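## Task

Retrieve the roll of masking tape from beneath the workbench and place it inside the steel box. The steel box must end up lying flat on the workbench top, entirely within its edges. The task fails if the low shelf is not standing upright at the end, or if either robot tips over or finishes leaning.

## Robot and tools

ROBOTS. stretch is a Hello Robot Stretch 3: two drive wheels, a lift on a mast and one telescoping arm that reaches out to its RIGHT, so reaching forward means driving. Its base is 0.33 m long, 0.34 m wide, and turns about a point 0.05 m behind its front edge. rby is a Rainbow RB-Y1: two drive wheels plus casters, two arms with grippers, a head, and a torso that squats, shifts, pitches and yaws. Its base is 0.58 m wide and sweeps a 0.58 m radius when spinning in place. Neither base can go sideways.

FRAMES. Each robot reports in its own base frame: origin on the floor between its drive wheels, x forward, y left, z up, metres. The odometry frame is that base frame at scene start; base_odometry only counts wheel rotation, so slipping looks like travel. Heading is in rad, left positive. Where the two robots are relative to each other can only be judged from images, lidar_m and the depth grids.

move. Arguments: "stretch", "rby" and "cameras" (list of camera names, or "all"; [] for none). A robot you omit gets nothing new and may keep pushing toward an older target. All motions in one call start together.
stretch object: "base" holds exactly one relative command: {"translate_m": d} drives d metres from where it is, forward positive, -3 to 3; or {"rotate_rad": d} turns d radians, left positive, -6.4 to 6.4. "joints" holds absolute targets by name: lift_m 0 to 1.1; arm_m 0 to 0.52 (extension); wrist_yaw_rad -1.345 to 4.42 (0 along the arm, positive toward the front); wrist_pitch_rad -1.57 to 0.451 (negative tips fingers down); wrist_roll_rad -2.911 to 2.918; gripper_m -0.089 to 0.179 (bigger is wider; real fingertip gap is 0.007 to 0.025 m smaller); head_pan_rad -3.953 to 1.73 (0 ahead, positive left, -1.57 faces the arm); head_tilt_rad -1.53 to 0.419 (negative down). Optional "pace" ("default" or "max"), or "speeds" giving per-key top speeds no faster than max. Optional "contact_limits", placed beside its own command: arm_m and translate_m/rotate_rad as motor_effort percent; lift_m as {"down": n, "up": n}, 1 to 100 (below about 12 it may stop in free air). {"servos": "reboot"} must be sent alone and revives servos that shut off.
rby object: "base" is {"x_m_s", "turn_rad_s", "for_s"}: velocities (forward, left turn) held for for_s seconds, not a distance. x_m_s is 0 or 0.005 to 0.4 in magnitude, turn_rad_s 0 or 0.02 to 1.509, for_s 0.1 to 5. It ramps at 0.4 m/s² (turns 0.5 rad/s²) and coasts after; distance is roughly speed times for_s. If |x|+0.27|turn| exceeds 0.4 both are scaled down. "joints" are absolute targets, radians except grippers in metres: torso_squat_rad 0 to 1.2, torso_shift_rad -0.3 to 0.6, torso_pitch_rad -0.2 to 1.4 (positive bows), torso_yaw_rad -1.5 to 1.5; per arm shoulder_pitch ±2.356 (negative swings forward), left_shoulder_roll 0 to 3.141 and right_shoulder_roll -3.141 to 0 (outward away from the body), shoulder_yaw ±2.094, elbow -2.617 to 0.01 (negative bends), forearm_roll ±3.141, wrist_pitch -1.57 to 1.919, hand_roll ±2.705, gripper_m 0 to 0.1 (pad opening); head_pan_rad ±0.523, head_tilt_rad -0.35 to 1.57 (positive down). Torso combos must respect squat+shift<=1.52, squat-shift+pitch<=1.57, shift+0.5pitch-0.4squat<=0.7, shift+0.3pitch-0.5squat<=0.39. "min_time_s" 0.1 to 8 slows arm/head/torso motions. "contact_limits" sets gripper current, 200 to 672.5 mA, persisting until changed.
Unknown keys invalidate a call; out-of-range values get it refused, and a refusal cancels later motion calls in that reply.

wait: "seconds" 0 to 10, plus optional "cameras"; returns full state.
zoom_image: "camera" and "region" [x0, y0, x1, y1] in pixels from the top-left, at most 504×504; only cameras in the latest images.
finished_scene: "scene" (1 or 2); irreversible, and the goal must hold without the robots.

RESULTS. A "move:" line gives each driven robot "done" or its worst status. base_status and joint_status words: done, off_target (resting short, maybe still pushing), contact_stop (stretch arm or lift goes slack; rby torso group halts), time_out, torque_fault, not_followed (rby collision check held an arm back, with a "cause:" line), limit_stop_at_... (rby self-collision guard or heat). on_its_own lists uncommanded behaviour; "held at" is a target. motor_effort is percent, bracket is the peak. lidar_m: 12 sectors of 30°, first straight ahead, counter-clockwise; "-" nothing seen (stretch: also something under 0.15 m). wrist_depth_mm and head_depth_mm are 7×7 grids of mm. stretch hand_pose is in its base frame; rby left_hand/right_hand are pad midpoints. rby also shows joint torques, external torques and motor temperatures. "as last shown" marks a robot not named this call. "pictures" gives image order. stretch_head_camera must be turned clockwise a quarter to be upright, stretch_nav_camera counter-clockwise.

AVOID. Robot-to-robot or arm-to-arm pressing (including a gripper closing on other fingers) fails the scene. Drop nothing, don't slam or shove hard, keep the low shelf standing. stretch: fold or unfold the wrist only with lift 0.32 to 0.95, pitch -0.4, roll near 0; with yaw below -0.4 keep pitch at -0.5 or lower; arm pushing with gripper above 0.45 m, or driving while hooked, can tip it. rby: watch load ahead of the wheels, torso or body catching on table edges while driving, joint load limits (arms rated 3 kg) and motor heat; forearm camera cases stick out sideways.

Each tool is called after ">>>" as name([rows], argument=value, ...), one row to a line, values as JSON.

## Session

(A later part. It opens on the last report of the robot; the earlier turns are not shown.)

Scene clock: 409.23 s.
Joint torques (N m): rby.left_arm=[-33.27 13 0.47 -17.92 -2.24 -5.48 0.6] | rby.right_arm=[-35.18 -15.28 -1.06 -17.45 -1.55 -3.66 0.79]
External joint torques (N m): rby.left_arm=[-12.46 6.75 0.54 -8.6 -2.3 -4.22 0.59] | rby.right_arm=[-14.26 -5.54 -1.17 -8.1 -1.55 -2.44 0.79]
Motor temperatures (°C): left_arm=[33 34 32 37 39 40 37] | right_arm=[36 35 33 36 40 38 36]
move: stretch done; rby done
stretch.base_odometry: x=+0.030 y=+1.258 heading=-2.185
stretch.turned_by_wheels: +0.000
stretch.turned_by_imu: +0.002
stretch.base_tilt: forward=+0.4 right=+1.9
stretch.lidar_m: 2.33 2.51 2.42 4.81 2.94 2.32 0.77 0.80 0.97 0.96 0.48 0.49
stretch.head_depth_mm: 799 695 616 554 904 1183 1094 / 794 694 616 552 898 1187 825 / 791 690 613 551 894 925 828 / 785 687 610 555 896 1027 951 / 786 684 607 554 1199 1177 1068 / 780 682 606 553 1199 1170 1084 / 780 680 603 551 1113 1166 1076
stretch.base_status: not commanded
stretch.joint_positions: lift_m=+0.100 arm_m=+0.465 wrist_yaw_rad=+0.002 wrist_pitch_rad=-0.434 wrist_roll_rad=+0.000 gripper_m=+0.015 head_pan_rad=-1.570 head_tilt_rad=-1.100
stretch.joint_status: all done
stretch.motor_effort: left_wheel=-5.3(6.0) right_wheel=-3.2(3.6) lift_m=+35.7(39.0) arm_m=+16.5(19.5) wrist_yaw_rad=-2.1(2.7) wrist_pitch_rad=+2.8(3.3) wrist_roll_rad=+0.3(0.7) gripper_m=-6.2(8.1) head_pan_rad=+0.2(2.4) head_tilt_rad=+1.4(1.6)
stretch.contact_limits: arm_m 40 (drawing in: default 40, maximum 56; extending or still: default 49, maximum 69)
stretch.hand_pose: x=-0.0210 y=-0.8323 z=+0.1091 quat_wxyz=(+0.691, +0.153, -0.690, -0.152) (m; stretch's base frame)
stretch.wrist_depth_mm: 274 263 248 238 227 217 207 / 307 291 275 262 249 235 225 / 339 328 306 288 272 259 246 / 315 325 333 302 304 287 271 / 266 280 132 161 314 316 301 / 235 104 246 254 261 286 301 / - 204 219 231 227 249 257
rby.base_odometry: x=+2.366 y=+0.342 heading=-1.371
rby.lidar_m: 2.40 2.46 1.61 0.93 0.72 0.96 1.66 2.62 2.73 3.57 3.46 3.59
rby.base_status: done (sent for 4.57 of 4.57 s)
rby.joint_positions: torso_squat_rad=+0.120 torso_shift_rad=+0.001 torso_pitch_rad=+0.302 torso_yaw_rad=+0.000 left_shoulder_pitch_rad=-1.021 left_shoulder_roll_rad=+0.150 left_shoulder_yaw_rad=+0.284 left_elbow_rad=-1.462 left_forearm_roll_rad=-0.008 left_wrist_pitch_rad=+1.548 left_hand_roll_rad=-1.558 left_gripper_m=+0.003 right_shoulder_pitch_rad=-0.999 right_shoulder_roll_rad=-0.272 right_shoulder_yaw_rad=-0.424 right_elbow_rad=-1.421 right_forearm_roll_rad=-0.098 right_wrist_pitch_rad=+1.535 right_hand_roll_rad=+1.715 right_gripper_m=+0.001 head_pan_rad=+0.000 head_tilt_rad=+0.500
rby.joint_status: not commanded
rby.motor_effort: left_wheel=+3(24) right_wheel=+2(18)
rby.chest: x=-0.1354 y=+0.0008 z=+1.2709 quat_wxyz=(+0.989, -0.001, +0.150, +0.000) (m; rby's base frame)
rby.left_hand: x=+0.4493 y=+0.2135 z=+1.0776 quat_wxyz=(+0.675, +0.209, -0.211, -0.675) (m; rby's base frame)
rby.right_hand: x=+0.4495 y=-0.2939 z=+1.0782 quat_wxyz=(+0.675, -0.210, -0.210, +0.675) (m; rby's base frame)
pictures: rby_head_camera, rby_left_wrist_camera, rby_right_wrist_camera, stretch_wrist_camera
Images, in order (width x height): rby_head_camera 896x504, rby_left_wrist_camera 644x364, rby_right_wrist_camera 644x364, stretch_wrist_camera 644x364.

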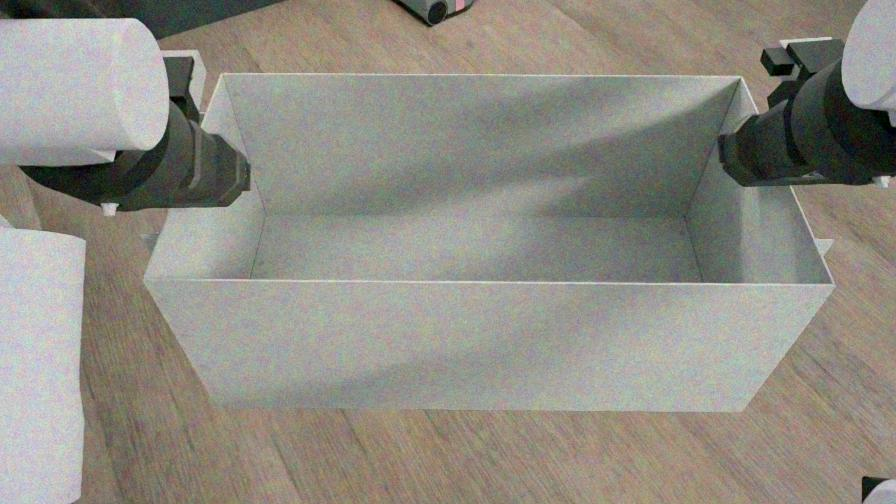

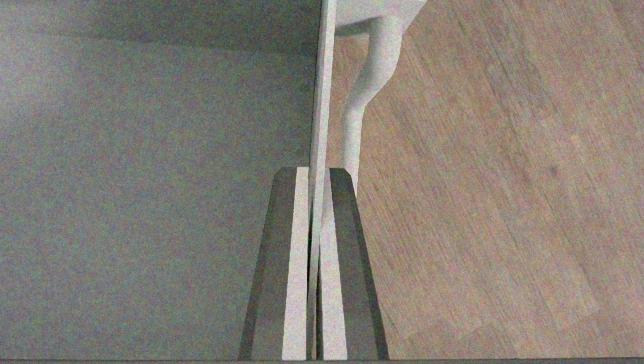

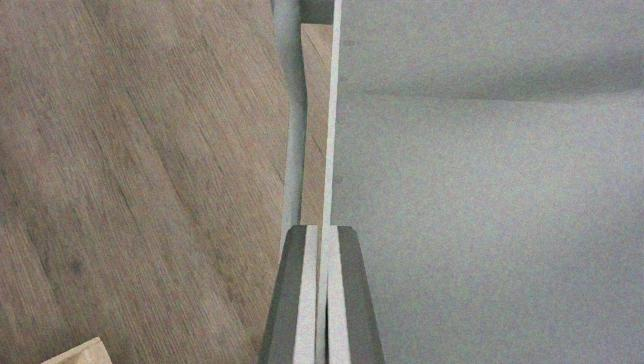

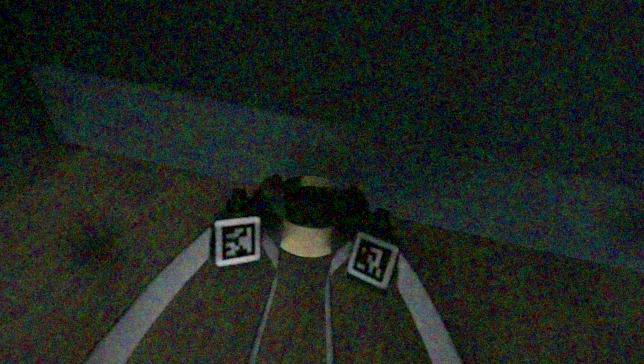

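>>> move(stretch={"joints": {"arm_m": 0.17}}, rby={"base": {"turn_rad_s": -0.15, "for_s": 1.0}}, cameras=[])

>>> move(stretch={"joints": {"lift_m": 0.13, "arm_m": 0.10}}, rby={"base": {"x_m_s": 0.3, "for_s": 4.0}}, cameras=["stretch_wrist_camera", "rby_head_camera"])

>>> move(stretch={"joints": {"lift_m": 0.18}}, rby={"base": {"turn_rad_s": 0.4, "for_s": 1.95}}, cameras=["stretch_wrist_camera", "rby_head_camera"])

>>> move(stretch={"joints": {"arm_m": 0.03}}, cameras=["stretch_wrist_camera", "stretch_head_camera", "rby_head_camera"])

Scene clock: 465.40 s.
Joint torques (N m): rby.left_arm=[-33.45 12.86 0.57 -17.97 -2.19 -5.41 0.56] | rby.right_arm=[-35.19 -15.28 -1.1 -17.5 -1.5 -3.67 0.79]
External joint torques (N m): rby.left_arm=[-12.64 6.61 0.64 -8.65 -2.25 -4.15 0.56] | rby.right_arm=[-14.27 -5.54 -1.21 -8.16 -1.49 -2.44 0.8]
Motor temperatures (°C): left_arm=[33 34 32 37 39 40 37] | right_arm=[37 35 33 36 40 38 36]
move: stretch done; rby done
stretch.base_odometry: x=+0.030 y=+1.258 heading=-2.185
stretch.turned_by_wheels: +0.000
stretch.turned_by_imu: +0.002
stretch.base_tilt: forward=+0.4 right=+2.0
stretch.lidar_m: 2.33 2.51 2.39 4.82 2.95 2.32 0.77 0.80 0.97 0.96 0.48 0.49
stretch.head_depth_mm: 801 697 618 555 906 1194 1093 / 799 694 615 553 897 1177 825 / 790 688 612 552 894 914 829 / 787 689 610 555 895 1029 950 / 782 687 608 554 1200 1174 1069 / 782 684 607 553 1193 1169 1081 / 778 679 604 551 1111 1168 1077
stretch.base_status: not commanded
stretch.joint_positions: lift_m=+0.100 arm_m=+0.170 wrist_yaw_rad=+0.002 wrist_pitch_rad=-0.434 wrist_roll_rad=+0.000 gripper_m=+0.015 head_pan_rad=-1.570 head_tilt_rad=-1.100
stretch.joint_status: all done
stretch.motor_effort: left_wheel=-5.2(5.9) right_wheel=-3.2(3.6) lift_m=+33.6(35.7) arm_m=-20.4(24.9) wrist_yaw_rad=-2.2(2.7) wrist_pitch_rad=+2.9(3.3) wrist_roll_rad=+0.3(0.6) gripper_m=-5.1(7.8) head_pan_rad=+0.2(1.8) head_tilt_rad=+0.9(1.6)
stretch.hand_pose: x=-0.0210 y=-0.5373 z=+0.1090 quat_wxyz=(+0.691, +0.153, -0.690, -0.152) (m; stretch's base frame)
stretch.wrist_depth_mm: 364 486 537 518 496 469 447 / 378 478 549 555 542 513 490 / 365 395 425 451 492 536 527 / 315 326 347 371 392 416 448 / 267 281 133 161 314 343 359 / 235 104 247 254 261 287 300 / - 205 220 232 229 251 259
rby.base_odometry: x=+2.366 y=+0.342 heading=-1.520
rby.lidar_m: 2.39 2.48 1.91 0.93 0.73 1.02 0.96 2.63 2.66 3.32 3.46 3.50
rby.base_status: done (sent for 1 of 1 s)
rby.joint_positions: torso_squat_rad=+0.120 torso_shift_rad=+0.001 torso_pitch_rad=+0.302 torso_yaw_rad=+0.000 left_shoulder_pitch_rad=-1.021 left_shoulder_roll_rad=+0.150 left_shoulder_yaw_rad=+0.284 left_elbow_rad=-1.462 left_forearm_roll_rad=-0.008 left_wrist_pitch_rad=+1.548 left_hand_roll_rad=-1.558 left_gripper_m=+0.003 right_shoulder_pitch_rad=-0.999 right_shoulder_roll_rad=-0.272 right_shoulder_yaw_rad=-0.424 right_elbow_rad=-1.421 right_forearm_roll_rad=-0.098 right_wrist_pitch_rad=+1.535 right_hand_roll_rad=+1.715 right_gripper_m=+0.001 head_pan_rad=+0.000 head_tilt_rad=+0.500
rby.joint_status: not commanded
rby.motor_effort: left_wheel=+4(26) right_wheel=+0(17)
rby.chest: x=-0.1354 y=+0.0008 z=+1.2709 quat_wxyz=(+0.989, -0.001, +0.150, +0.000) (m; rby's base frame)
rby.left_hand: x=+0.4493 y=+0.2135 z=+1.0776 quat_wxyz=(+0.675, +0.209, -0.211, -0.675) (m; rby's base frame)
rby.right_hand: x=+0.4495 y=-0.2939 z=+1.0782 quat_wxyz=(+0.675, -0.210, -0.210, +0.675) (m; rby's base frame)
pictures: none
No camera images: "cameras" was empty.

Scene clock: 470.47 s.
Joint torques (N m): rby.left_arm=[-32.75 13.05 0.6 -17.88 -2.22 -5.03 0.5] | rby.right_arm=[-35.4 -15.29 -1.34 -17.57 -1.58 -3.4 0.72]
External joint torques (N m): rby.left_arm=[-11.94 6.8 0.67 -8.55 -2.29 -3.78 0.5] | rby.right_arm=[-14.48 -5.56 -1.45 -8.22 -1.58 -2.18 0.73]
Motor temperatures (°C): left_arm=[33 34 32 37 39 40 37] | right_arm=[37 35 33 36 40 38 36]
move: stretch done; rby done
stretch.base_odometry: x=+0.030 y=+1.258 heading=-2.185
stretch.turned_by_wheels: +0.000
stretch.turned_by_imu: +0.001
stretch.base_tilt: forward=+0.4 right=+1.8
stretch.lidar_m: 2.33 2.51 1.19 1.36 2.96 2.31 0.77 0.80 0.97 0.96 0.48 0.49
stretch.head_depth_mm: 801 697 617 554 907 1181 1091 / 798 694 615 551 900 1180 798 / 794 691 615 551 899 992 801 / 790 689 610 555 897 1020 949 / 787 685 607 555 1201 1174 1068 / 782 683 606 553 1188 1177 1079 / 778 678 602 551 1116 1169 1080
stretch.base_status: not commanded
stretch.joint_positions: lift_m=+0.130 arm_m=+0.100 wrist_yaw_rad=+0.002 wrist_pitch_rad=-0.435 wrist_roll_rad=+0.000 gripper_m=+0.015 head_pan_rad=-1.570 head_tilt_rad=-1.100
stretch.joint_status: all done
stretch.motor_effort: left_wheel=-5.3(6.0) right_wheel=-3.6(3.7) lift_m=+32.8(38.8) arm_m=-20.5(25.7) wrist_yaw_rad=-2.2(3.0) wrist_pitch_rad=+3.0(3.4) wrist_roll_rad=+0.3(0.6) gripper_m=-5.7(7.4) head_pan_rad=+0.1(1.3) head_tilt_rad=+0.4(1.3)
stretch.hand_pose: x=-0.0210 y=-0.4672 z=+0.1390 quat_wxyz=(+0.691, +0.154, -0.690, -0.152) (m; stretch's base frame)
stretch.wrist_depth_mm: 374 503 617 585 558 528 504 / 384 512 620 621 609 586 549 / 390 450 484 516 559 611 594 / 357 370 395 422 443 472 516 / 307 319 133 156 357 385 406 / 265 102 277 289 298 325 344 / - 232 252 262 257 282 294
rby.base_odometry: x=+2.426 y=-0.856 heading=-1.520
rby.lidar_m: 1.20 1.53 1.56 2.03 1.87 1.53 2.16 3.57 3.60 2.98 2.70 2.73
rby.base_status: done (sent for 4 of 4 s)
rby.joint_positions: torso_squat_rad=+0.120 torso_shift_rad=+0.001 torso_pitch_rad=+0.303 torso_yaw_rad=+0.000 left_shoulder_pitch_rad=-1.021 left_shoulder_roll_rad=+0.150 left_shoulder_yaw_rad=+0.284 left_elbow_rad=-1.462 left_forearm_roll_rad=-0.008 left_wrist_pitch_rad=+1.548 left_hand_roll_rad=-1.558 left_gripper_m=+0.003 right_shoulder_pitch_rad=-0.999 right_shoulder_roll_rad=-0.272 right_shoulder_yaw_rad=-0.424 right_elbow_rad=-1.421 right_forearm_roll_rad=-0.098 right_wrist_pitch_rad=+1.535 right_hand_roll_rad=+1.715 right_gripper_m=+0.001 head_pan_rad=+0.000 head_tilt_rad=+0.500
rby.joint_status: not commanded
rby.motor_effort: left_wheel=-2(30) right_wheel=-2(23)
rby.chest: x=-0.1352 y=+0.0008 z=+1.2709 quat_wxyz=(+0.989, -0.001, +0.151, +0.000) (m; rby's base frame)
rby.left_hand: x=+0.4495 y=+0.2134 z=+1.0775 quat_wxyz=(+0.675, +0.209, -0.210, -0.675) (m; rby's base frame)
rby.right_hand: x=+0.4496 y=-0.2939 z=+1.0779 quat_wxyz=(+0.675, -0.210, -0.210, +0.675) (m; rby's base frame)
pictures: rby_head_camera, stretch_wrist_camera
Images, in order (width x height): rby_head_camera 896x504, stretch_wrist_camera 644x364.

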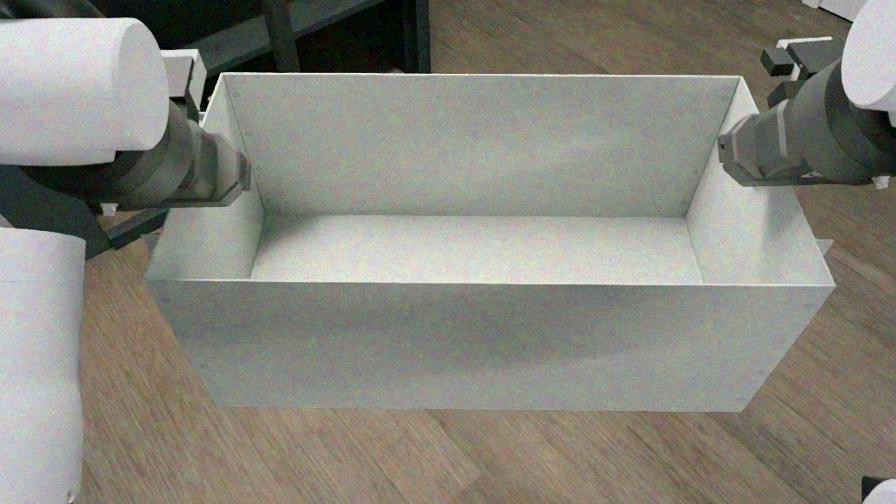

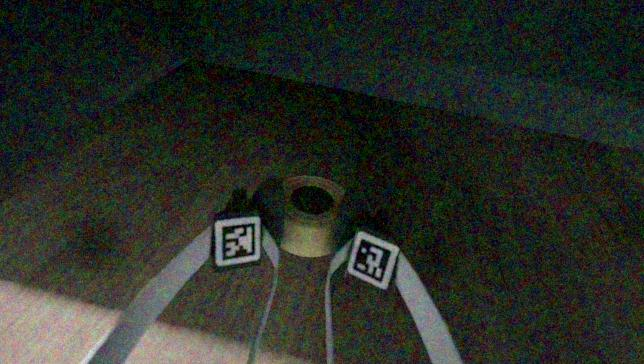

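Scene clock: 473.53 s.
Joint torques (N m): rby.left_arm=[-32.92 13.28 0.38 -17.82 -2.2 -5.07 0.61] | rby.right_arm=[-35.45 -15.35 -1.26 -17.48 -1.6 -3.56 0.88]
External joint torques (N m): rby.left_arm=[-12.11 7.03 0.45 -8.5 -2.26 -3.81 0.61] | rby.right_arm=[-14.53 -5.62 -1.37 -8.14 -1.6 -2.33 0.88]
Motor temperatures (°C): left_arm=[33 34 32 37 39 40 37] | right_arm=[37 35 33 36 40 38 36]
move: stretch done; rby done
stretch.base_odometry: x=+0.030 y=+1.258 heading=-2.185
stretch.turned_by_wheels: +0.000
stretch.turned_by_imu: +0.001
stretch.base_tilt: forward=+0.5 right=+1.8
stretch.lidar_m: 2.32 2.51 1.16 1.16 2.95 2.32 0.77 0.80 0.97 0.96 0.48 0.49
stretch.head_depth_mm: 802 698 619 554 900 1188 1082 / 797 694 614 551 900 1182 755 / 791 691 613 552 886 854 761 / 791 687 610 556 885 1029 950 / 785 685 609 555 1202 1168 1072 / 786 683 606 552 1191 1159 1081 / 777 680 602 551 1116 1169 1075
stretch.base_status: not commanded
stretch.joint_positions: lift_m=+0.180 arm_m=+0.100 wrist_yaw_rad=+0.002 wrist_pitch_rad=-0.435 wrist_roll_rad=+0.000 gripper_m=+0.015 head_pan_rad=-1.570 head_tilt_rad=-1.100
stretch.joint_status: all done
stretch.motor_effort: left_wheel=-5.5(5.9) right_wheel=-3.3(3.5) lift_m=+29.0(38.7) arm_m=-18.7(21.3) wrist_yaw_rad=-2.4(2.7) wrist_pitch_rad=+2.9(3.4) wrist_roll_rad=+0.4(0.6) gripper_m=-6.4(7.3) head_pan_rad=-0.8(1.3) head_tilt_rad=+0.1(1.2)
stretch.hand_pose: x=-0.0210 y=-0.4672 z=+0.1889 quat_wxyz=(+0.691, +0.154, -0.690, -0.152) (m; stretch's base frame)
stretch.wrist_depth_mm: 375 498 611 580 560 531 511 / 386 525 671 636 609 578 555 / 395 515 573 618 654 631 603 / 403 444 472 500 531 564 602 / 362 383 133 156 424 460 484 / 318 103 335 342 358 386 406 / - 277 299 311 310 338 352
rby.base_odometry: x=+2.426 y=-0.856 heading=-0.734
rby.lidar_m: 1.54 2.39 1.90 1.53 1.76 3.09 3.56 3.47 2.77 2.71 1.92 1.21
rby.base_status: done (sent for 1.97 of 1.97 s)
rby.joint_positions: torso_squat_rad=+0.120 torso_shift_rad=+0.001 torso_pitch_rad=+0.302 torso_yaw_rad=+0.000 left_shoulder_pitch_rad=-1.021 left_shoulder_roll_rad=+0.150 left_shoulder_yaw_rad=+0.284 left_elbow_rad=-1.462 left_forearm_roll_rad=-0.008 left_wrist_pitch_rad=+1.548 left_hand_roll_rad=-1.558 left_gripper_m=+0.003 right_shoulder_pitch_rad=-0.999 right_shoulder_roll_rad=-0.272 right_shoulder_yaw_rad=-0.424 right_elbow_rad=-1.421 right_forearm_roll_rad=-0.098 right_wrist_pitch_rad=+1.535 right_hand_roll_rad=+1.715 right_gripper_m=+0.001 head_pan_rad=+0.000 head_tilt_rad=+0.500
rby.joint_status: not commanded
rby.motor_effort: left_wheel=-1(24) right_wheel=+3(18)
rby.chest: x=-0.1352 y=+0.0008 z=+1.2709 quat_wxyz=(+0.989, -0.001, +0.151, +0.000) (m; rby's base frame)
rby.left_hand: x=+0.4495 y=+0.2134 z=+1.0775 quat_wxyz=(+0.675, +0.209, -0.210, -0.675) (m; rby's base frame)
rby.right_hand: x=+0.4496 y=-0.2939 z=+1.0779 quat_wxyz=(+0.675, -0.210, -0.210, +0.675) (m; rby's base frame)
pictures: rby_head_camera, stretch_wrist_camera
Images, in order (width x height): rby_head_camera 896x504, stretch_wrist_camera 644x364.

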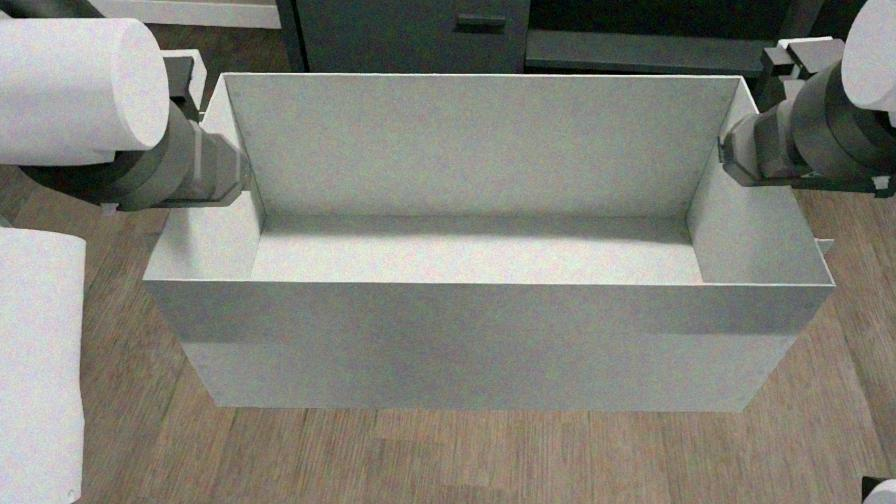

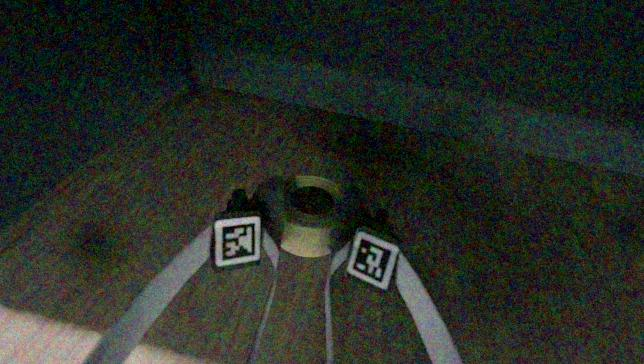

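Scene clock: 475.23 s.
Joint torques (N m): rby.left_arm=[-33.11 13.21 0.73 -17.74 -2.32 -5.14 0.56] | rby.right_arm=[-35.34 -15.34 -1.1 -17.47 -1.65 -3.45 0.81]
External joint torques (N m): rby.left_arm=[-12.31 6.97 0.8 -8.42 -2.38 -3.88 0.55] | rby.right_arm=[-14.42 -5.61 -1.21 -8.12 -1.64 -2.23 0.81]
Motor temperatures (°C): left_arm=[33 34 32 37 39 40 37] | right_arm=[37 35 33 36 40 38 36]
move: stretch done
stretch.base_odometry: x=+0.030 y=+1.258 heading=-2.185
stretch.turned_by_wheels: +0.000
stretch.turned_by_imu: +0.000
stretch.base_tilt: forward=+0.5 right=+1.8
stretch.lidar_m: 2.33 2.51 1.17 1.16 2.95 2.32 0.77 0.80 0.97 0.96 0.48 0.49
stretch.head_depth_mm: 799 698 616 554 903 1194 1085 / 797 694 615 552 897 1186 756 / 789 693 612 553 901 998 761 / 790 686 610 554 897 994 946 / 784 686 609 553 1200 1173 1066 / 783 680 606 552 1198 1167 1079 / 780 680 603 550 1110 1167 1079
stretch.base_status: not commanded
stretch.joint_positions: lift_m=+0.180 arm_m=+0.030 wrist_yaw_rad=+0.002 wrist_pitch_rad=-0.435 wrist_roll_rad=+0.000 gripper_m=+0.015 head_pan_rad=-1.570 head_tilt_rad=-1.100
stretch.joint_status: all done
stretch.motor_effort: left_wheel=-5.4(5.9) right_wheel=-3.3(3.5) lift_m=+23.6(28.7) arm_m=-21.4(25.6) wrist_yaw_rad=-2.1(2.7) wrist_pitch_rad=+3.3(3.4) wrist_roll_rad=+0.3(0.6) gripper_m=-6.0(7.7) head_pan_rad=-0.2(1.5) head_tilt_rad=+0.5(1.2)
stretch.hand_pose: x=-0.0210 y=-0.3972 z=+0.1889 quat_wxyz=(+0.691, +0.154, -0.690, -0.152) (m; stretch's base frame)
stretch.wrist_depth_mm: 383 504 677 648 621 588 571 / 394 533 717 712 681 647 609 / 404 523 570 614 669 690 669 / 406 440 476 504 528 560 600 / 362 382 132 156 427 453 488 / 322 103 334 342 355 388 409 / - 279 300 313 310 337 349
rby: as last shown
rby.lidar_m: 1.54 2.40 1.90 1.53 1.77 3.09 3.55 3.46 2.76 2.71 1.93 1.20
rby.motor_effort: left_wheel=+0(1) right_wheel=+3(3)
pictures: rby_head_camera, stretch_head_camera (sideways), stretch_wrist_camera
Images, in order (width x height): rby_head_camera 896x504, stretch_head_camera 896x504, stretch_wrist_camera 644x364.

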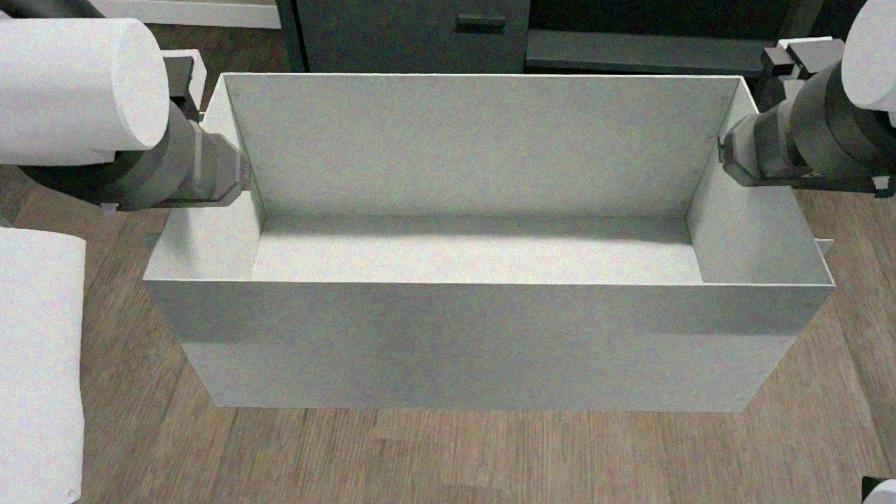

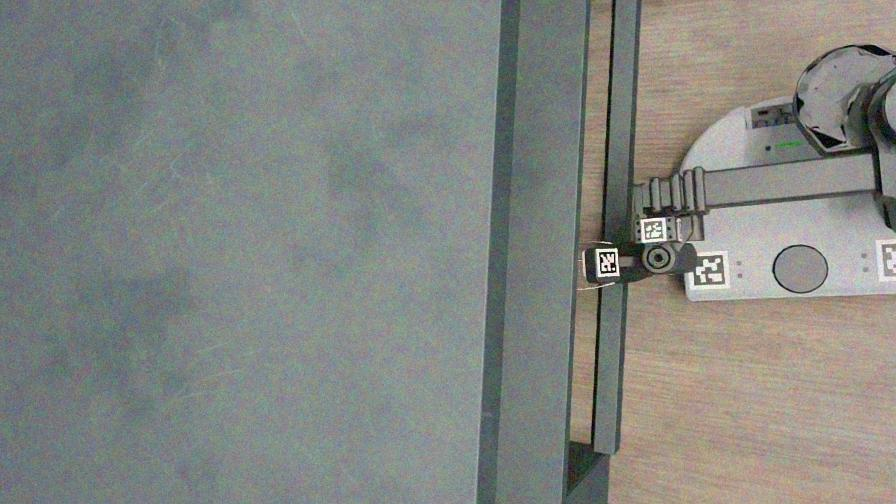

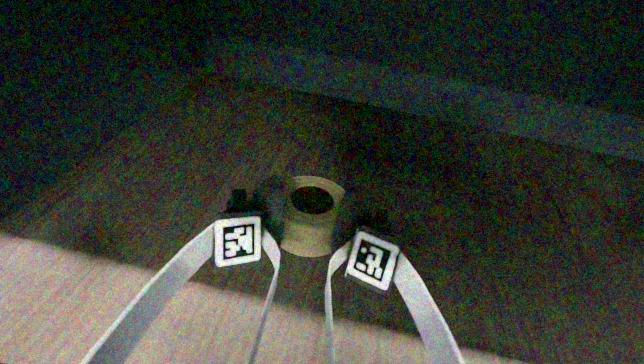

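>>> move(stretch={"base": {"rotate_rad": -1.5708}}, cameras=["stretch_wrist_camera", "stretch_head_camera", "rby_head_camera", "stretch_nav_camera"])

>>> zoom_image(camera="rby_head_camera", region=[290, 0, 790, 100])

Scene clock: 498.43 s.
Joint torques (N m): rby.left_arm=[-32.82 13.1 0.85 -17.85 -2.29 -5.19 0.55] | rby.right_arm=[-35.27 -15.28 -1.14 -17.5 -1.62 -3.54 0.74]
External joint torques (N m): rby.left_arm=[-12.01 6.85 0.92 -8.52 -2.35 -3.93 0.54] | rby.right_arm=[-14.35 -5.55 -1.25 -8.15 -1.61 -2.31 0.75]
Motor temperatures (°C): left_arm=[33 34 32 37 39 40 37] | right_arm=[37 35 33 36 40 38 36]
move: stretch done
stretch.base_odometry: x=+0.030 y=+1.258 heading=+2.528
stretch.turned_by_wheels: -1.570
stretch.turned_by_imu: -1.574
stretch.base_tilt: forward=+0.3 right=+1.8
stretch.lidar_m: 0.96 0.48 0.50 2.32 2.53 1.17 1.19 2.94 2.31 0.77 0.80 0.97
stretch.head_depth_mm: 2032 1806 1593 1417 1297 1181 1081 / 2051 1797 1573 1424 1289 1186 753 / 2050 1776 1576 1414 1292 994 759 / 2029 1776 1579 1417 1273 996 948 / 2028 1774 1563 1405 1283 1176 1071 / 2006 1721 1201 1374 1268 1158 1083 / 2014 694 997 936 874 1125 1055
stretch.base_status: done
stretch.joint_positions: lift_m=+0.180 arm_m=+0.030 wrist_yaw_rad=+0.002 wrist_pitch_rad=-0.435 wrist_roll_rad=+0.000 gripper_m=+0.015 head_pan_rad=-1.570 head_tilt_rad=-1.100
stretch.joint_status: not commanded
stretch.motor_effort: left_wheel=+6.6(10.2) right_wheel=-9.3(12.0) lift_m=+26.1(26.1) arm_m=-21.0(21.5) wrist_yaw_rad=-2.0(2.8) wrist_pitch_rad=+3.3(3.5) wrist_roll_rad=+0.4(0.7) gripper_m=-5.7(7.2) head_pan_rad=-1.9(2.1) head_tilt_rad=+0.1(1.3)
stretch.hand_pose: x=-0.0210 y=-0.3972 z=+0.1889 quat_wxyz=(+0.691, +0.154, -0.690, -0.152) (m; stretch's base frame)
stretch.wrist_depth_mm: 541 500 - - - - - / 593 569 710 818 927 - - / 510 557 560 621 664 717 800 / 437 437 478 507 527 559 609 / - 381 133 157 427 460 485 / 318 103 335 345 361 392 411 / - 280 301 311 310 338 350
rby: as last shown
rby.lidar_m: 1.55 2.38 1.90 1.53 1.77 3.10 3.56 3.47 2.78 2.72 1.93 1.18
rby.motor_effort: left_wheel=+0(1) right_wheel=+3(4)
pictures: rby_head_camera, stretch_head_camera (sideways), stretch_nav_camera (sideways), stretch_wrist_camera
Images, in order (width x height): rby_head_camera 896x504, stretch_head_camera 896x504, stretch_nav_camera 672x504, stretch_wrist_camera 644x364.

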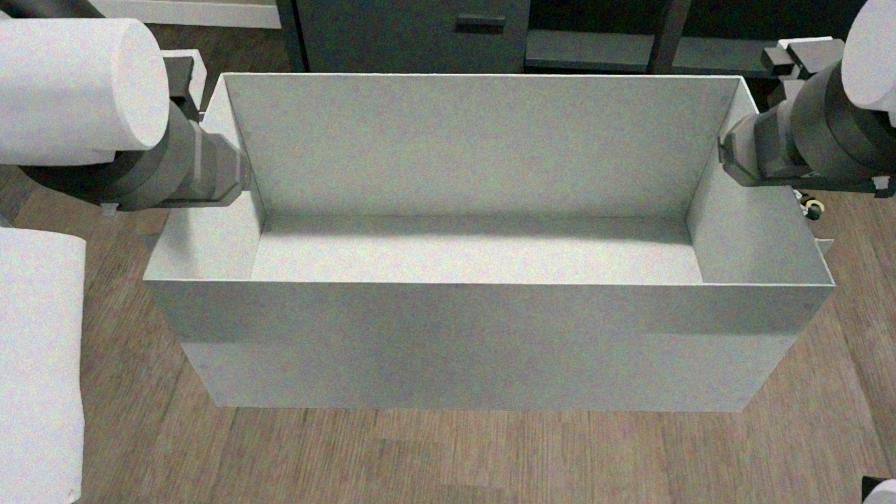

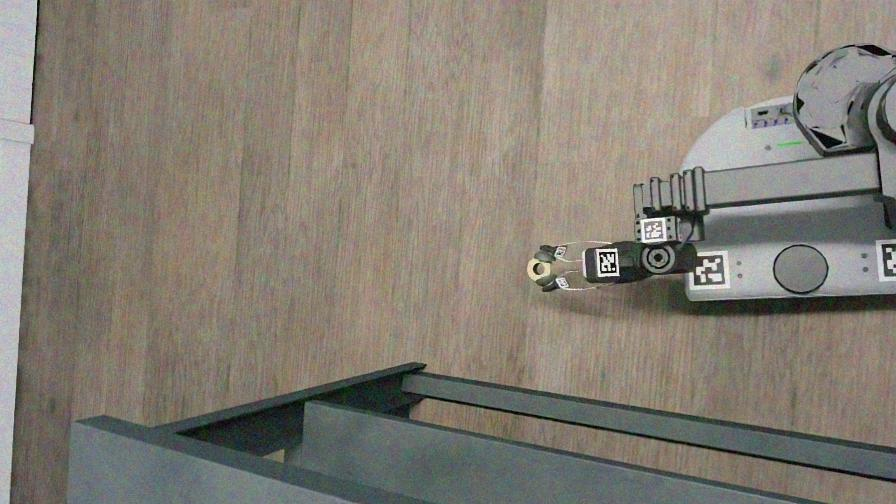

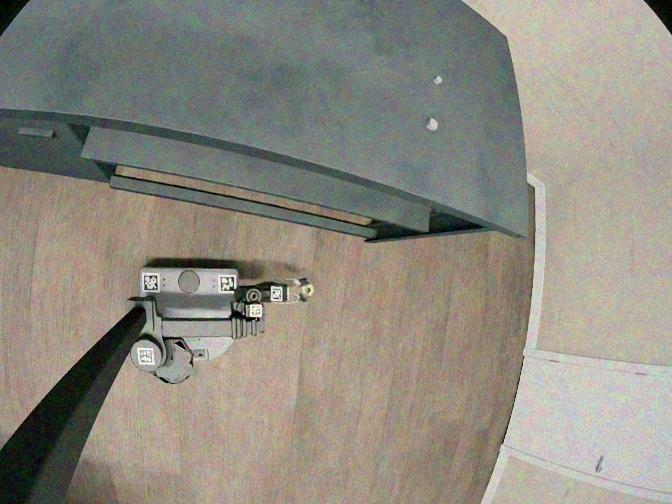

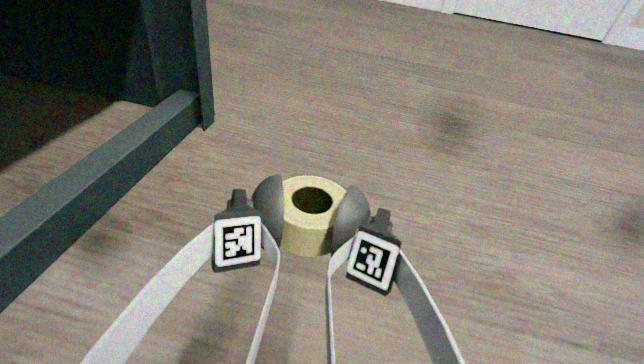

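Scaled by 1.008.

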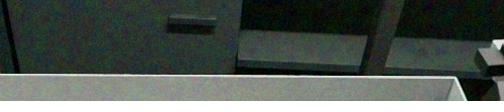

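>>> move(stretch={"base": {"translate_m": -0.08}, "joints": {"lift_m": 1.09}, "pace": "max"}, rby={"joints": {"head_tilt_rad": 0.15}}, cameras=["stretch_nav_camera", "rby_head_camera", "stretch_wrist_camera"])

>>> move(stretch={"joints": {"wrist_pitch_rad": -0.1, "head_tilt_rad": -0.9}}, cameras=["stretch_head_camera", "stretch_nav_camera"])

Scene clock: 524.43 s.
Joint torques (N m): rby.left_arm=[-32.84 12.89 0.15 -18 -2.23 -5.26 0.63] | rby.right_arm=[-35.33 -15.37 -1.16 -17.67 -1.63 -3.43 0.78]
External joint torques (N m): rby.left_arm=[-12.03 6.65 0.22 -8.67 -2.29 -4 0.62] | rby.right_arm=[-14.41 -5.64 -1.27 -8.32 -1.63 -2.21 0.79]
Motor temperatures (°C): left_arm=[33 34 32 38 39 40 37] | right_arm=[37 35 33 36 40 38 36]
move: stretch done; rby done
stretch.base_odometry: x=+0.095 y=+1.212 heading=+2.528
stretch.turned_by_wheels: +0.000
stretch.turned_by_imu: +0.003
stretch.base_tilt: forward=+0.4 right=+1.9
stretch.lidar_m: 1.01 0.54 0.63 2.34 2.54 1.09 1.20 2.92 2.31 2.28 0.79 1.05
stretch.head_depth_mm: - 1794 1595 1424 1295 1185 1094 / - 1756 1585 1424 1298 1183 1021 / - 1722 1586 1413 1290 1038 953 / - 1706 1560 1416 1284 1033 948 / 1985 1783 1561 1407 1277 1170 1070 / 2001 1758 1573 1391 1279 1172 1077 / 2008 1691 1030 1344 1261 1151 1065
stretch.base_status: done
stretch.joint_positions: lift_m=+1.090 arm_m=+0.030 wrist_yaw_rad=+0.002 wrist_pitch_rad=-0.435 wrist_roll_rad=+0.000 gripper_m=+0.015 head_pan_rad=-1.570 head_tilt_rad=-1.100
stretch.joint_status: all done
stretch.motor_effort: left_wheel=-2.9(6.1) right_wheel=-4.2(12.8) lift_m=+34.7(38.5) arm_m=-17.9(20.4) wrist_yaw_rad=-2.3(3.0) wrist_pitch_rad=+3.3(3.7) wrist_roll_rad=+0.3(0.6) gripper_m=-5.2(7.5) head_pan_rad=-1.5(3.3) head_tilt_rad=-0.4(0.9)
stretch.hand_pose: x=-0.0210 y=-0.3971 z=+1.0988 quat_wxyz=(+0.691, +0.154, -0.690, -0.152) (m; stretch's base frame)
stretch.wrist_depth_mm: - - - - - - - / - - - - - - - / - - - - - - - / 599 632 - - - - - / 513 540 133 156 - - - / 444 101 - - - - - / - 82 - - - - -
rby.base_odometry: x=+2.426 y=-0.856 heading=-0.734
rby.lidar_m: 1.54 2.39 1.90 1.52 1.76 3.09 3.56 3.47 2.76 2.72 1.93 1.10
rby.base_status: not commanded
rby.joint_positions: torso_squat_rad=+0.120 torso_shift_rad=+0.001 torso_pitch_rad=+0.302 torso_yaw_rad=+0.000 left_shoulder_pitch_rad=-1.021 left_shoulder_roll_rad=+0.150 left_shoulder_yaw_rad=+0.284 left_elbow_rad=-1.462 left_forearm_roll_rad=-0.008 left_wrist_pitch_rad=+1.548 left_hand_roll_rad=-1.558 left_gripper_m=+0.003 right_shoulder_pitch_rad=-0.999 right_shoulder_roll_rad=-0.272 right_shoulder_yaw_rad=-0.424 right_elbow_rad=-1.421 right_forearm_roll_rad=-0.098 right_wrist_pitch_rad=+1.535 right_hand_roll_rad=+1.715 right_gripper_m=+0.001 head_pan_rad=+0.000 head_tilt_rad=+0.150
rby.joint_status: all done
rby.motor_effort: left_wheel=+1(1) right_wheel=+3(4)
rby.chest: x=-0.1352 y=+0.0008 z=+1.2709 quat_wxyz=(+0.989, -0.001, +0.151, +0.000) (m; rby's base frame)
rby.left_hand: x=+0.4495 y=+0.2134 z=+1.0775 quat_wxyz=(+0.675, +0.209, -0.210, -0.675) (m; rby's base frame)
rby.right_hand: x=+0.4496 y=-0.2939 z=+1.0779 quat_wxyz=(+0.675, -0.210, -0.210, +0.675) (m; rby's base frame)
pictures: rby_head_camera, stretch_nav_camera (sideways), stretch_wrist_camera
Images, in order (width x height): rby_head_camera 896x504, stretch_nav_camera 672x504, stretch_wrist_camera 644x364.

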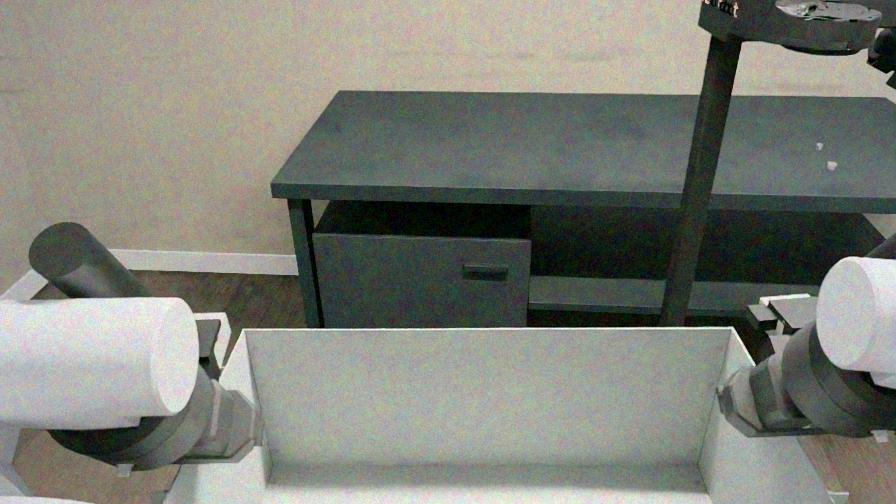

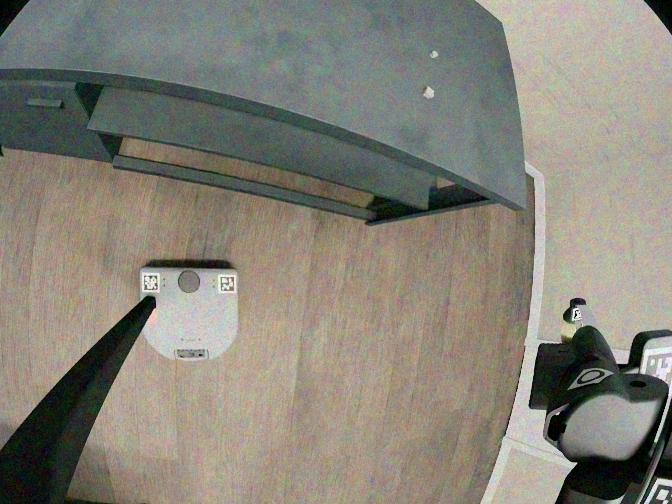

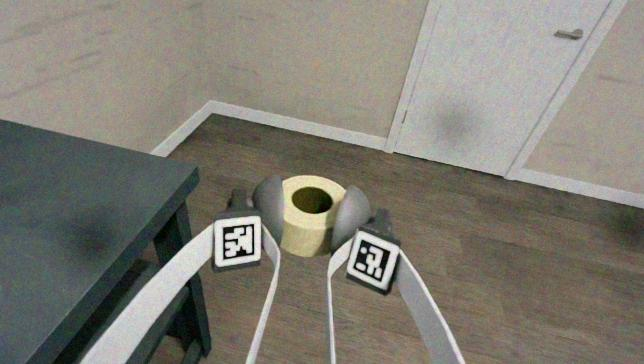

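Scene clock: 525.43 s.
Joint torques (N m): rby.left_arm=[-32.8 13.24 0.55 -17.99 -2.18 -5.18 0.44] | rby.right_arm=[-35.39 -15.17 -1.04 -17.62 -1.63 -3.43 0.74]
External joint torques (N m): rby.left_arm=[-12 6.99 0.62 -8.67 -2.25 -3.93 0.43] | rby.right_arm=[-14.47 -5.44 -1.16 -8.27 -1.63 -2.2 0.75]
Motor temperatures (°C): left_arm=[33 34 32 38 39 40 37] | right_arm=[37 35 33 36 40 38 36]
move: stretch done
stretch.base_odometry: x=+0.095 y=+1.212 heading=+2.528
stretch.turned_by_wheels: +0.000
stretch.turned_by_imu: +0.000
stretch.base_tilt: forward=+0.4 right=+1.9
stretch.lidar_m: 1.01 0.55 0.63 2.34 2.53 1.09 1.20 2.92 2.31 2.27 0.79 1.05
stretch.head_depth_mm: - - 1872 1606 1394 1224 1103 / - - 1841 1622 1400 1234 1102 / - - - 1618 1393 1234 1104 / - - 1814 1603 1397 1230 1098 / 2012 2267 1919 1608 1390 1223 1092 / 2080 2295 1914 1599 1364 1229 1102 / 2060 2261 970 1056 1305 1205 1076
stretch.base_status: not commanded
stretch.joint_positions: lift_m=+1.090 arm_m=+0.030 wrist_yaw_rad=+0.002 wrist_pitch_rad=-0.127 wrist_roll_rad=+0.000 gripper_m=+0.015 head_pan_rad=-1.570 head_tilt_rad=-0.899
stretch.joint_status: all done
stretch.motor_effort: left_wheel=-2.7(3.2) right_wheel=-4.2(4.7) lift_m=+34.9(35.1) arm_m=-17.8(18.9) wrist_yaw_rad=-1.9(2.6) wrist_pitch_rad=+5.3(7.4) wrist_roll_rad=+0.3(0.5) gripper_m=-6.2(7.0) head_pan_rad=-2.0(3.0) head_tilt_rad=+2.2(2.8)
stretch.hand_pose: x=-0.0209 y=-0.4261 z=+1.1723 quat_wxyz=(+0.706, +0.046, -0.705, -0.044) (m; stretch's base frame)
stretch.wrist_depth_mm: - - - - - - - / - - - - - - - / - - - - - - - / - - - - - - - / - - 133 156 - - - / 613 104 - - - - - / 526 543 - - - - -
rby: as last shown
rby.lidar_m: 1.54 2.37 1.90 1.53 1.77 3.10 3.55 3.46 2.77 2.71 1.93 1.11
rby.motor_effort: left_wheel=+0(1) right_wheel=+3(4)
pictures: stretch_head_camera (sideways), stretch_nav_camera (sideways)
Images, in order (width x height): stretch_head_camera 896x504, stretch_nav_camera 672x504.

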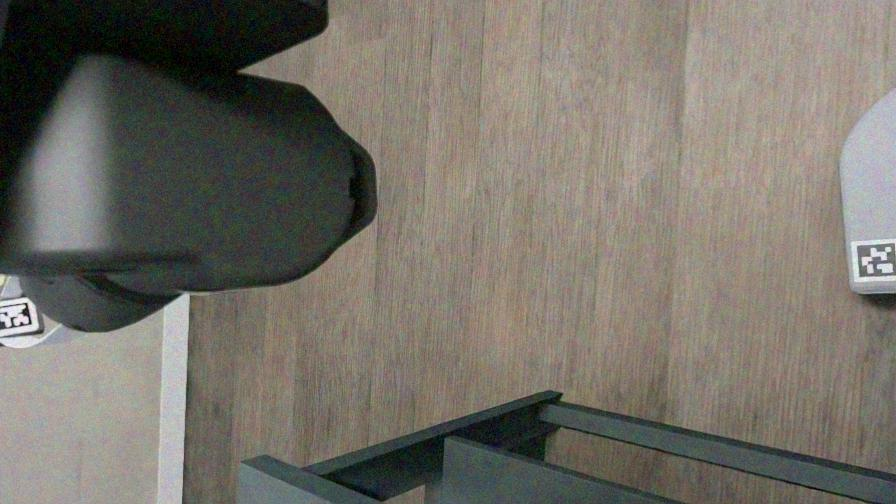

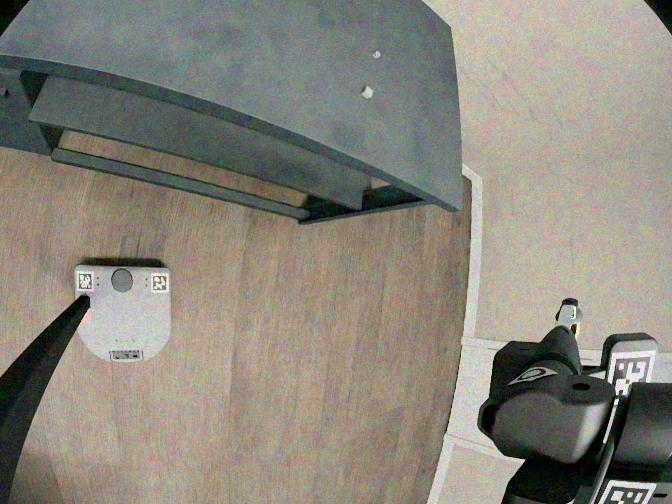

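>>> move(stretch={"base": {"rotate_rad": 1.5708}, "joints": {"head_tilt_rad": -0.7}}, rby={"base": {"turn_rad_s": -0.05, "for_s": 0.94}}, cameras=["rby_head_camera"])

>>> move(stretch={"base": {"translate_m": -0.8}}, cameras=["rby_head_camera", "stretch_head_camera", "stretch_nav_camera"])

Scene clock: 558.47 s.
Joint torques (N m): rby.left_arm=[-32.56 13.2 0.47 -17.84 -2.26 -4.96 0.57] | rby.right_arm=[-35.46 -15.63 -1.13 -17.45 -1.65 -3.53 0.78]
External joint torques (N m): rby.left_arm=[-11.75 6.96 0.54 -8.52 -2.32 -3.7 0.57] | rby.right_arm=[-14.54 -5.9 -1.24 -8.1 -1.65 -2.31 0.79]
Motor temperatures (°C): left_arm=[33 34 32 38 39 40 37] | right_arm=[37 35 33 36 40 38 36]
move: stretch done; rby done
stretch.base_odometry: x=+0.095 y=+1.212 heading=-2.185
stretch.turned_by_wheels: +1.570
stretch.turned_by_imu: +1.577
stretch.base_tilt: forward=+0.4 right=+1.9
stretch.lidar_m: 2.34 2.49 1.10 1.12 2.94 2.30 2.28 0.79 1.05 1.04 0.54 0.62
stretch.head_depth_mm: - - - 731 632 569 827 / - - - 732 631 569 1050 / - - - - 631 570 1057 / - - - 737 633 573 1050 / 918 1000 980 782 632 570 1050 / 918 1040 1027 782 635 572 1052 / 922 1036 1026 788 635 571 986
stretch.base_status: done
stretch.joint_positions: lift_m=+1.090 arm_m=+0.030 wrist_yaw_rad=+0.002 wrist_pitch_rad=-0.127 wrist_roll_rad=+0.000 gripper_m=+0.015 head_pan_rad=-1.570 head_tilt_rad=-0.699
stretch.joint_status: all done
stretch.motor_effort: left_wheel=-8.0(11.3) right_wheel=+6.5(10.0) lift_m=+35.0(35.3) arm_m=-19.1(19.4) wrist_yaw_rad=-2.3(2.6) wrist_pitch_rad=+5.3(5.7) wrist_roll_rad=-0.1(0.6) gripper_m=-6.2(8.1) head_pan_rad=-2.4(3.8) head_tilt_rad=+2.2(4.2)
stretch.hand_pose: x=-0.0209 y=-0.4261 z=+1.1724 quat_wxyz=(+0.706, +0.046, -0.705, -0.044) (m; stretch's base frame)
stretch.wrist_depth_mm: 853 826 819 770 734 717 685 / 935 895 840 802 786 743 738 / 970 927 888 853 831 799 783 / 971 987 944 879 862 839 788 / 761 811 133 155 917 880 831 / 616 591 649 684 714 840 875 / 521 505 564 589 568 658 691
rby.base_odometry: x=+2.426 y=-0.856 heading=-0.780
rby.lidar_m: 1.54 1.61 1.91 1.52 1.77 2.93 3.55 3.62 2.79 2.72 2.88 1.14
rby.base_status: done (sent for 0.93 of 0.93 s)
rby.joint_positions: torso_squat_rad=+0.120 torso_shift_rad=+0.001 torso_pitch_rad=+0.302 torso_yaw_rad=+0.000 left_shoulder_pitch_rad=-1.021 left_shoulder_roll_rad=+0.150 left_shoulder_yaw_rad=+0.284 left_elbow_rad=-1.462 left_forearm_roll_rad=-0.008 left_wrist_pitch_rad=+1.548 left_hand_roll_rad=-1.558 left_gripper_m=+0.003 right_shoulder_pitch_rad=-0.999 right_shoulder_roll_rad=-0.272 right_shoulder_yaw_rad=-0.424 right_elbow_rad=-1.421 right_forearm_roll_rad=-0.098 right_wrist_pitch_rad=+1.535 right_hand_roll_rad=+1.715 right_gripper_m=+0.001 head_pan_rad=+0.000 head_tilt_rad=+0.150
rby.joint_status: not commanded
rby.motor_effort: left_wheel=-1(15) right_wheel=-2(13)
rby.chest: x=-0.1352 y=+0.0008 z=+1.2709 quat_wxyz=(+0.989, -0.001, +0.151, +0.000) (m; rby's base frame)
rby.left_hand: x=+0.4495 y=+0.2134 z=+1.0775 quat_wxyz=(+0.675, +0.209, -0.210, -0.675) (m; rby's base frame)
rby.right_hand: x=+0.4496 y=-0.2939 z=+1.0779 quat_wxyz=(+0.675, -0.210, -0.210, +0.675) (m; rby's base frame)
pictures: rby_head_camera
Images, in order (width x height): rby_head_camera 896x504.

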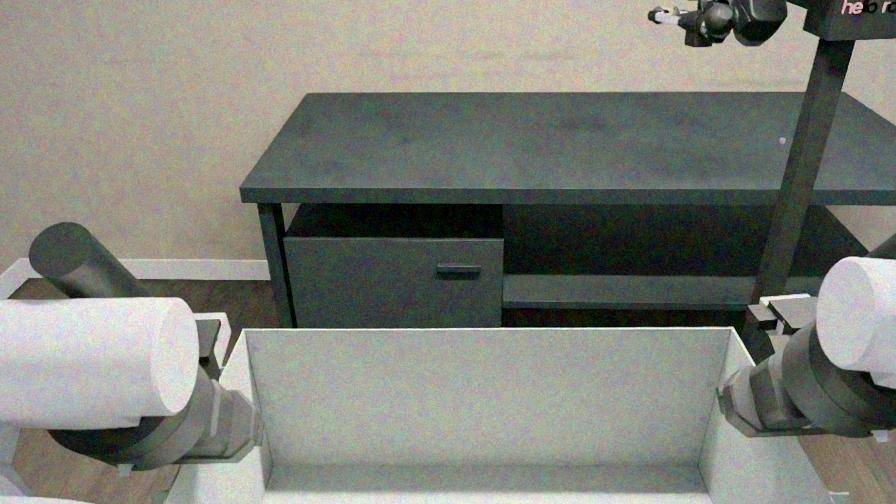

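Scene clock: 567.57 s.
Joint torques (N m): rby.left_arm=[-33.16 13.07 0.59 -17.94 -2.19 -5.21 0.6] | rby.right_arm=[-35.29 -15.37 -1.11 -17.59 -1.57 -3.43 0.78]
External joint torques (N m): rby.left_arm=[-12.36 6.82 0.66 -8.62 -2.25 -3.95 0.59] | rby.right_arm=[-14.37 -5.64 -1.23 -8.24 -1.56 -2.21 0.78]
Motor temperatures (°C): left_arm=[33 34 32 38 39 40 37] | right_arm=[37 35 33 36 40 38 36]
move: stretch done
stretch.base_odometry: x=+0.557 y=+1.866 heading=-2.185
stretch.turned_by_wheels: +0.000
stretch.turned_by_imu: +0.006
stretch.base_tilt: forward=+0.4 right=+1.8
stretch.lidar_m: 1.80 1.52 1.54 4.07 1.93 1.51 1.51 1.28 1.02 0.26 1.02 1.21
stretch.head_depth_mm: - - - 1326 1463 1346 1151 / - - - 1293 1482 1338 1156 / - - - - 1482 1348 1162 / - - - 733 652 545 662 / 840 914 988 781 635 532 597 / 842 947 1025 782 633 534 735 / 845 949 1027 783 636 533 737
stretch.base_status: done
stretch.joint_positions: lift_m=+1.090 arm_m=+0.030 wrist_yaw_rad=+0.002 wrist_pitch_rad=-0.127 wrist_roll_rad=+0.000 gripper_m=+0.015 head_pan_rad=-1.570 head_tilt_rad=-0.699
stretch.joint_status: not commanded
stretch.motor_effort: left_wheel=-8.2(12.7) right_wheel=+0.2(6.3) lift_m=+35.4(35.6) arm_m=-20.3(21.8) wrist_yaw_rad=-2.0(2.8) wrist_pitch_rad=+5.4(5.8) wrist_roll_rad=+0.3(0.6) gripper_m=-5.9(7.2) head_pan_rad=-3.2(4.5) head_tilt_rad=-1.3(2.5)
stretch.hand_pose: x=-0.0209 y=-0.4261 z=+1.1724 quat_wxyz=(+0.706, +0.046, -0.705, -0.044) (m; stretch's base frame)
stretch.wrist_depth_mm: 775 743 716 679 654 636 607 / 816 786 750 733 704 664 647 / 882 833 785 753 737 693 675 / 898 880 811 771 765 727 712 / 776 823 133 156 799 777 739 / 612 596 662 704 857 820 791 / 524 505 563 643 901 884 837
rby: as last shown
rby.lidar_m: 1.54 1.61 1.91 1.52 1.77 2.92 3.56 3.62 2.79 2.72 1.71 1.90
rby.motor_effort: left_wheel=+0(1) right_wheel=-2(2)
pictures: rby_head_camera, stretch_head_camera (sideways), stretch_nav_camera (sideways)
Images, in order (width x height): rby_head_camera 896x504, stretch_head_camera 896x504, stretch_nav_camera 672x504.

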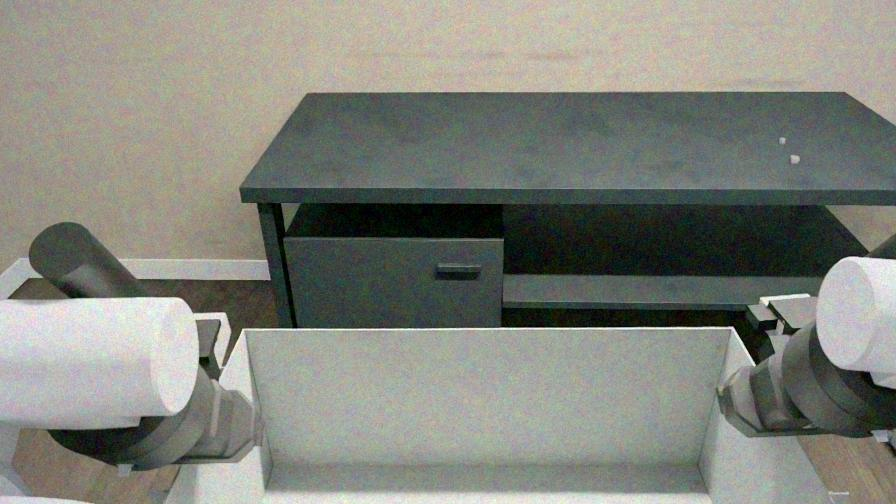

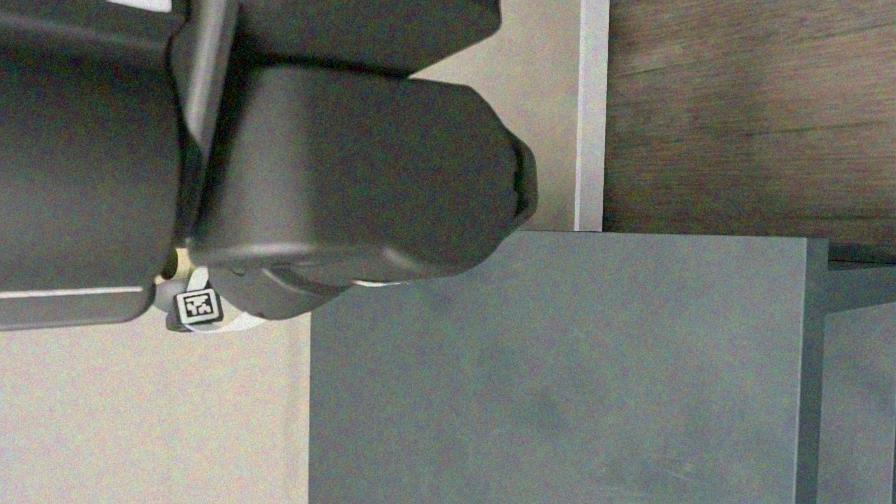

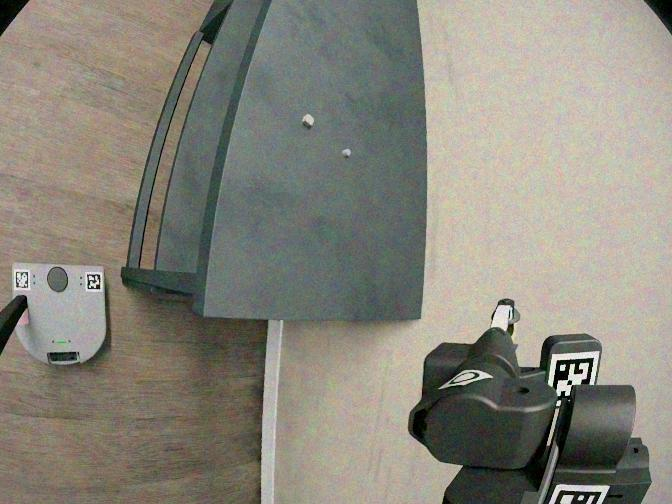

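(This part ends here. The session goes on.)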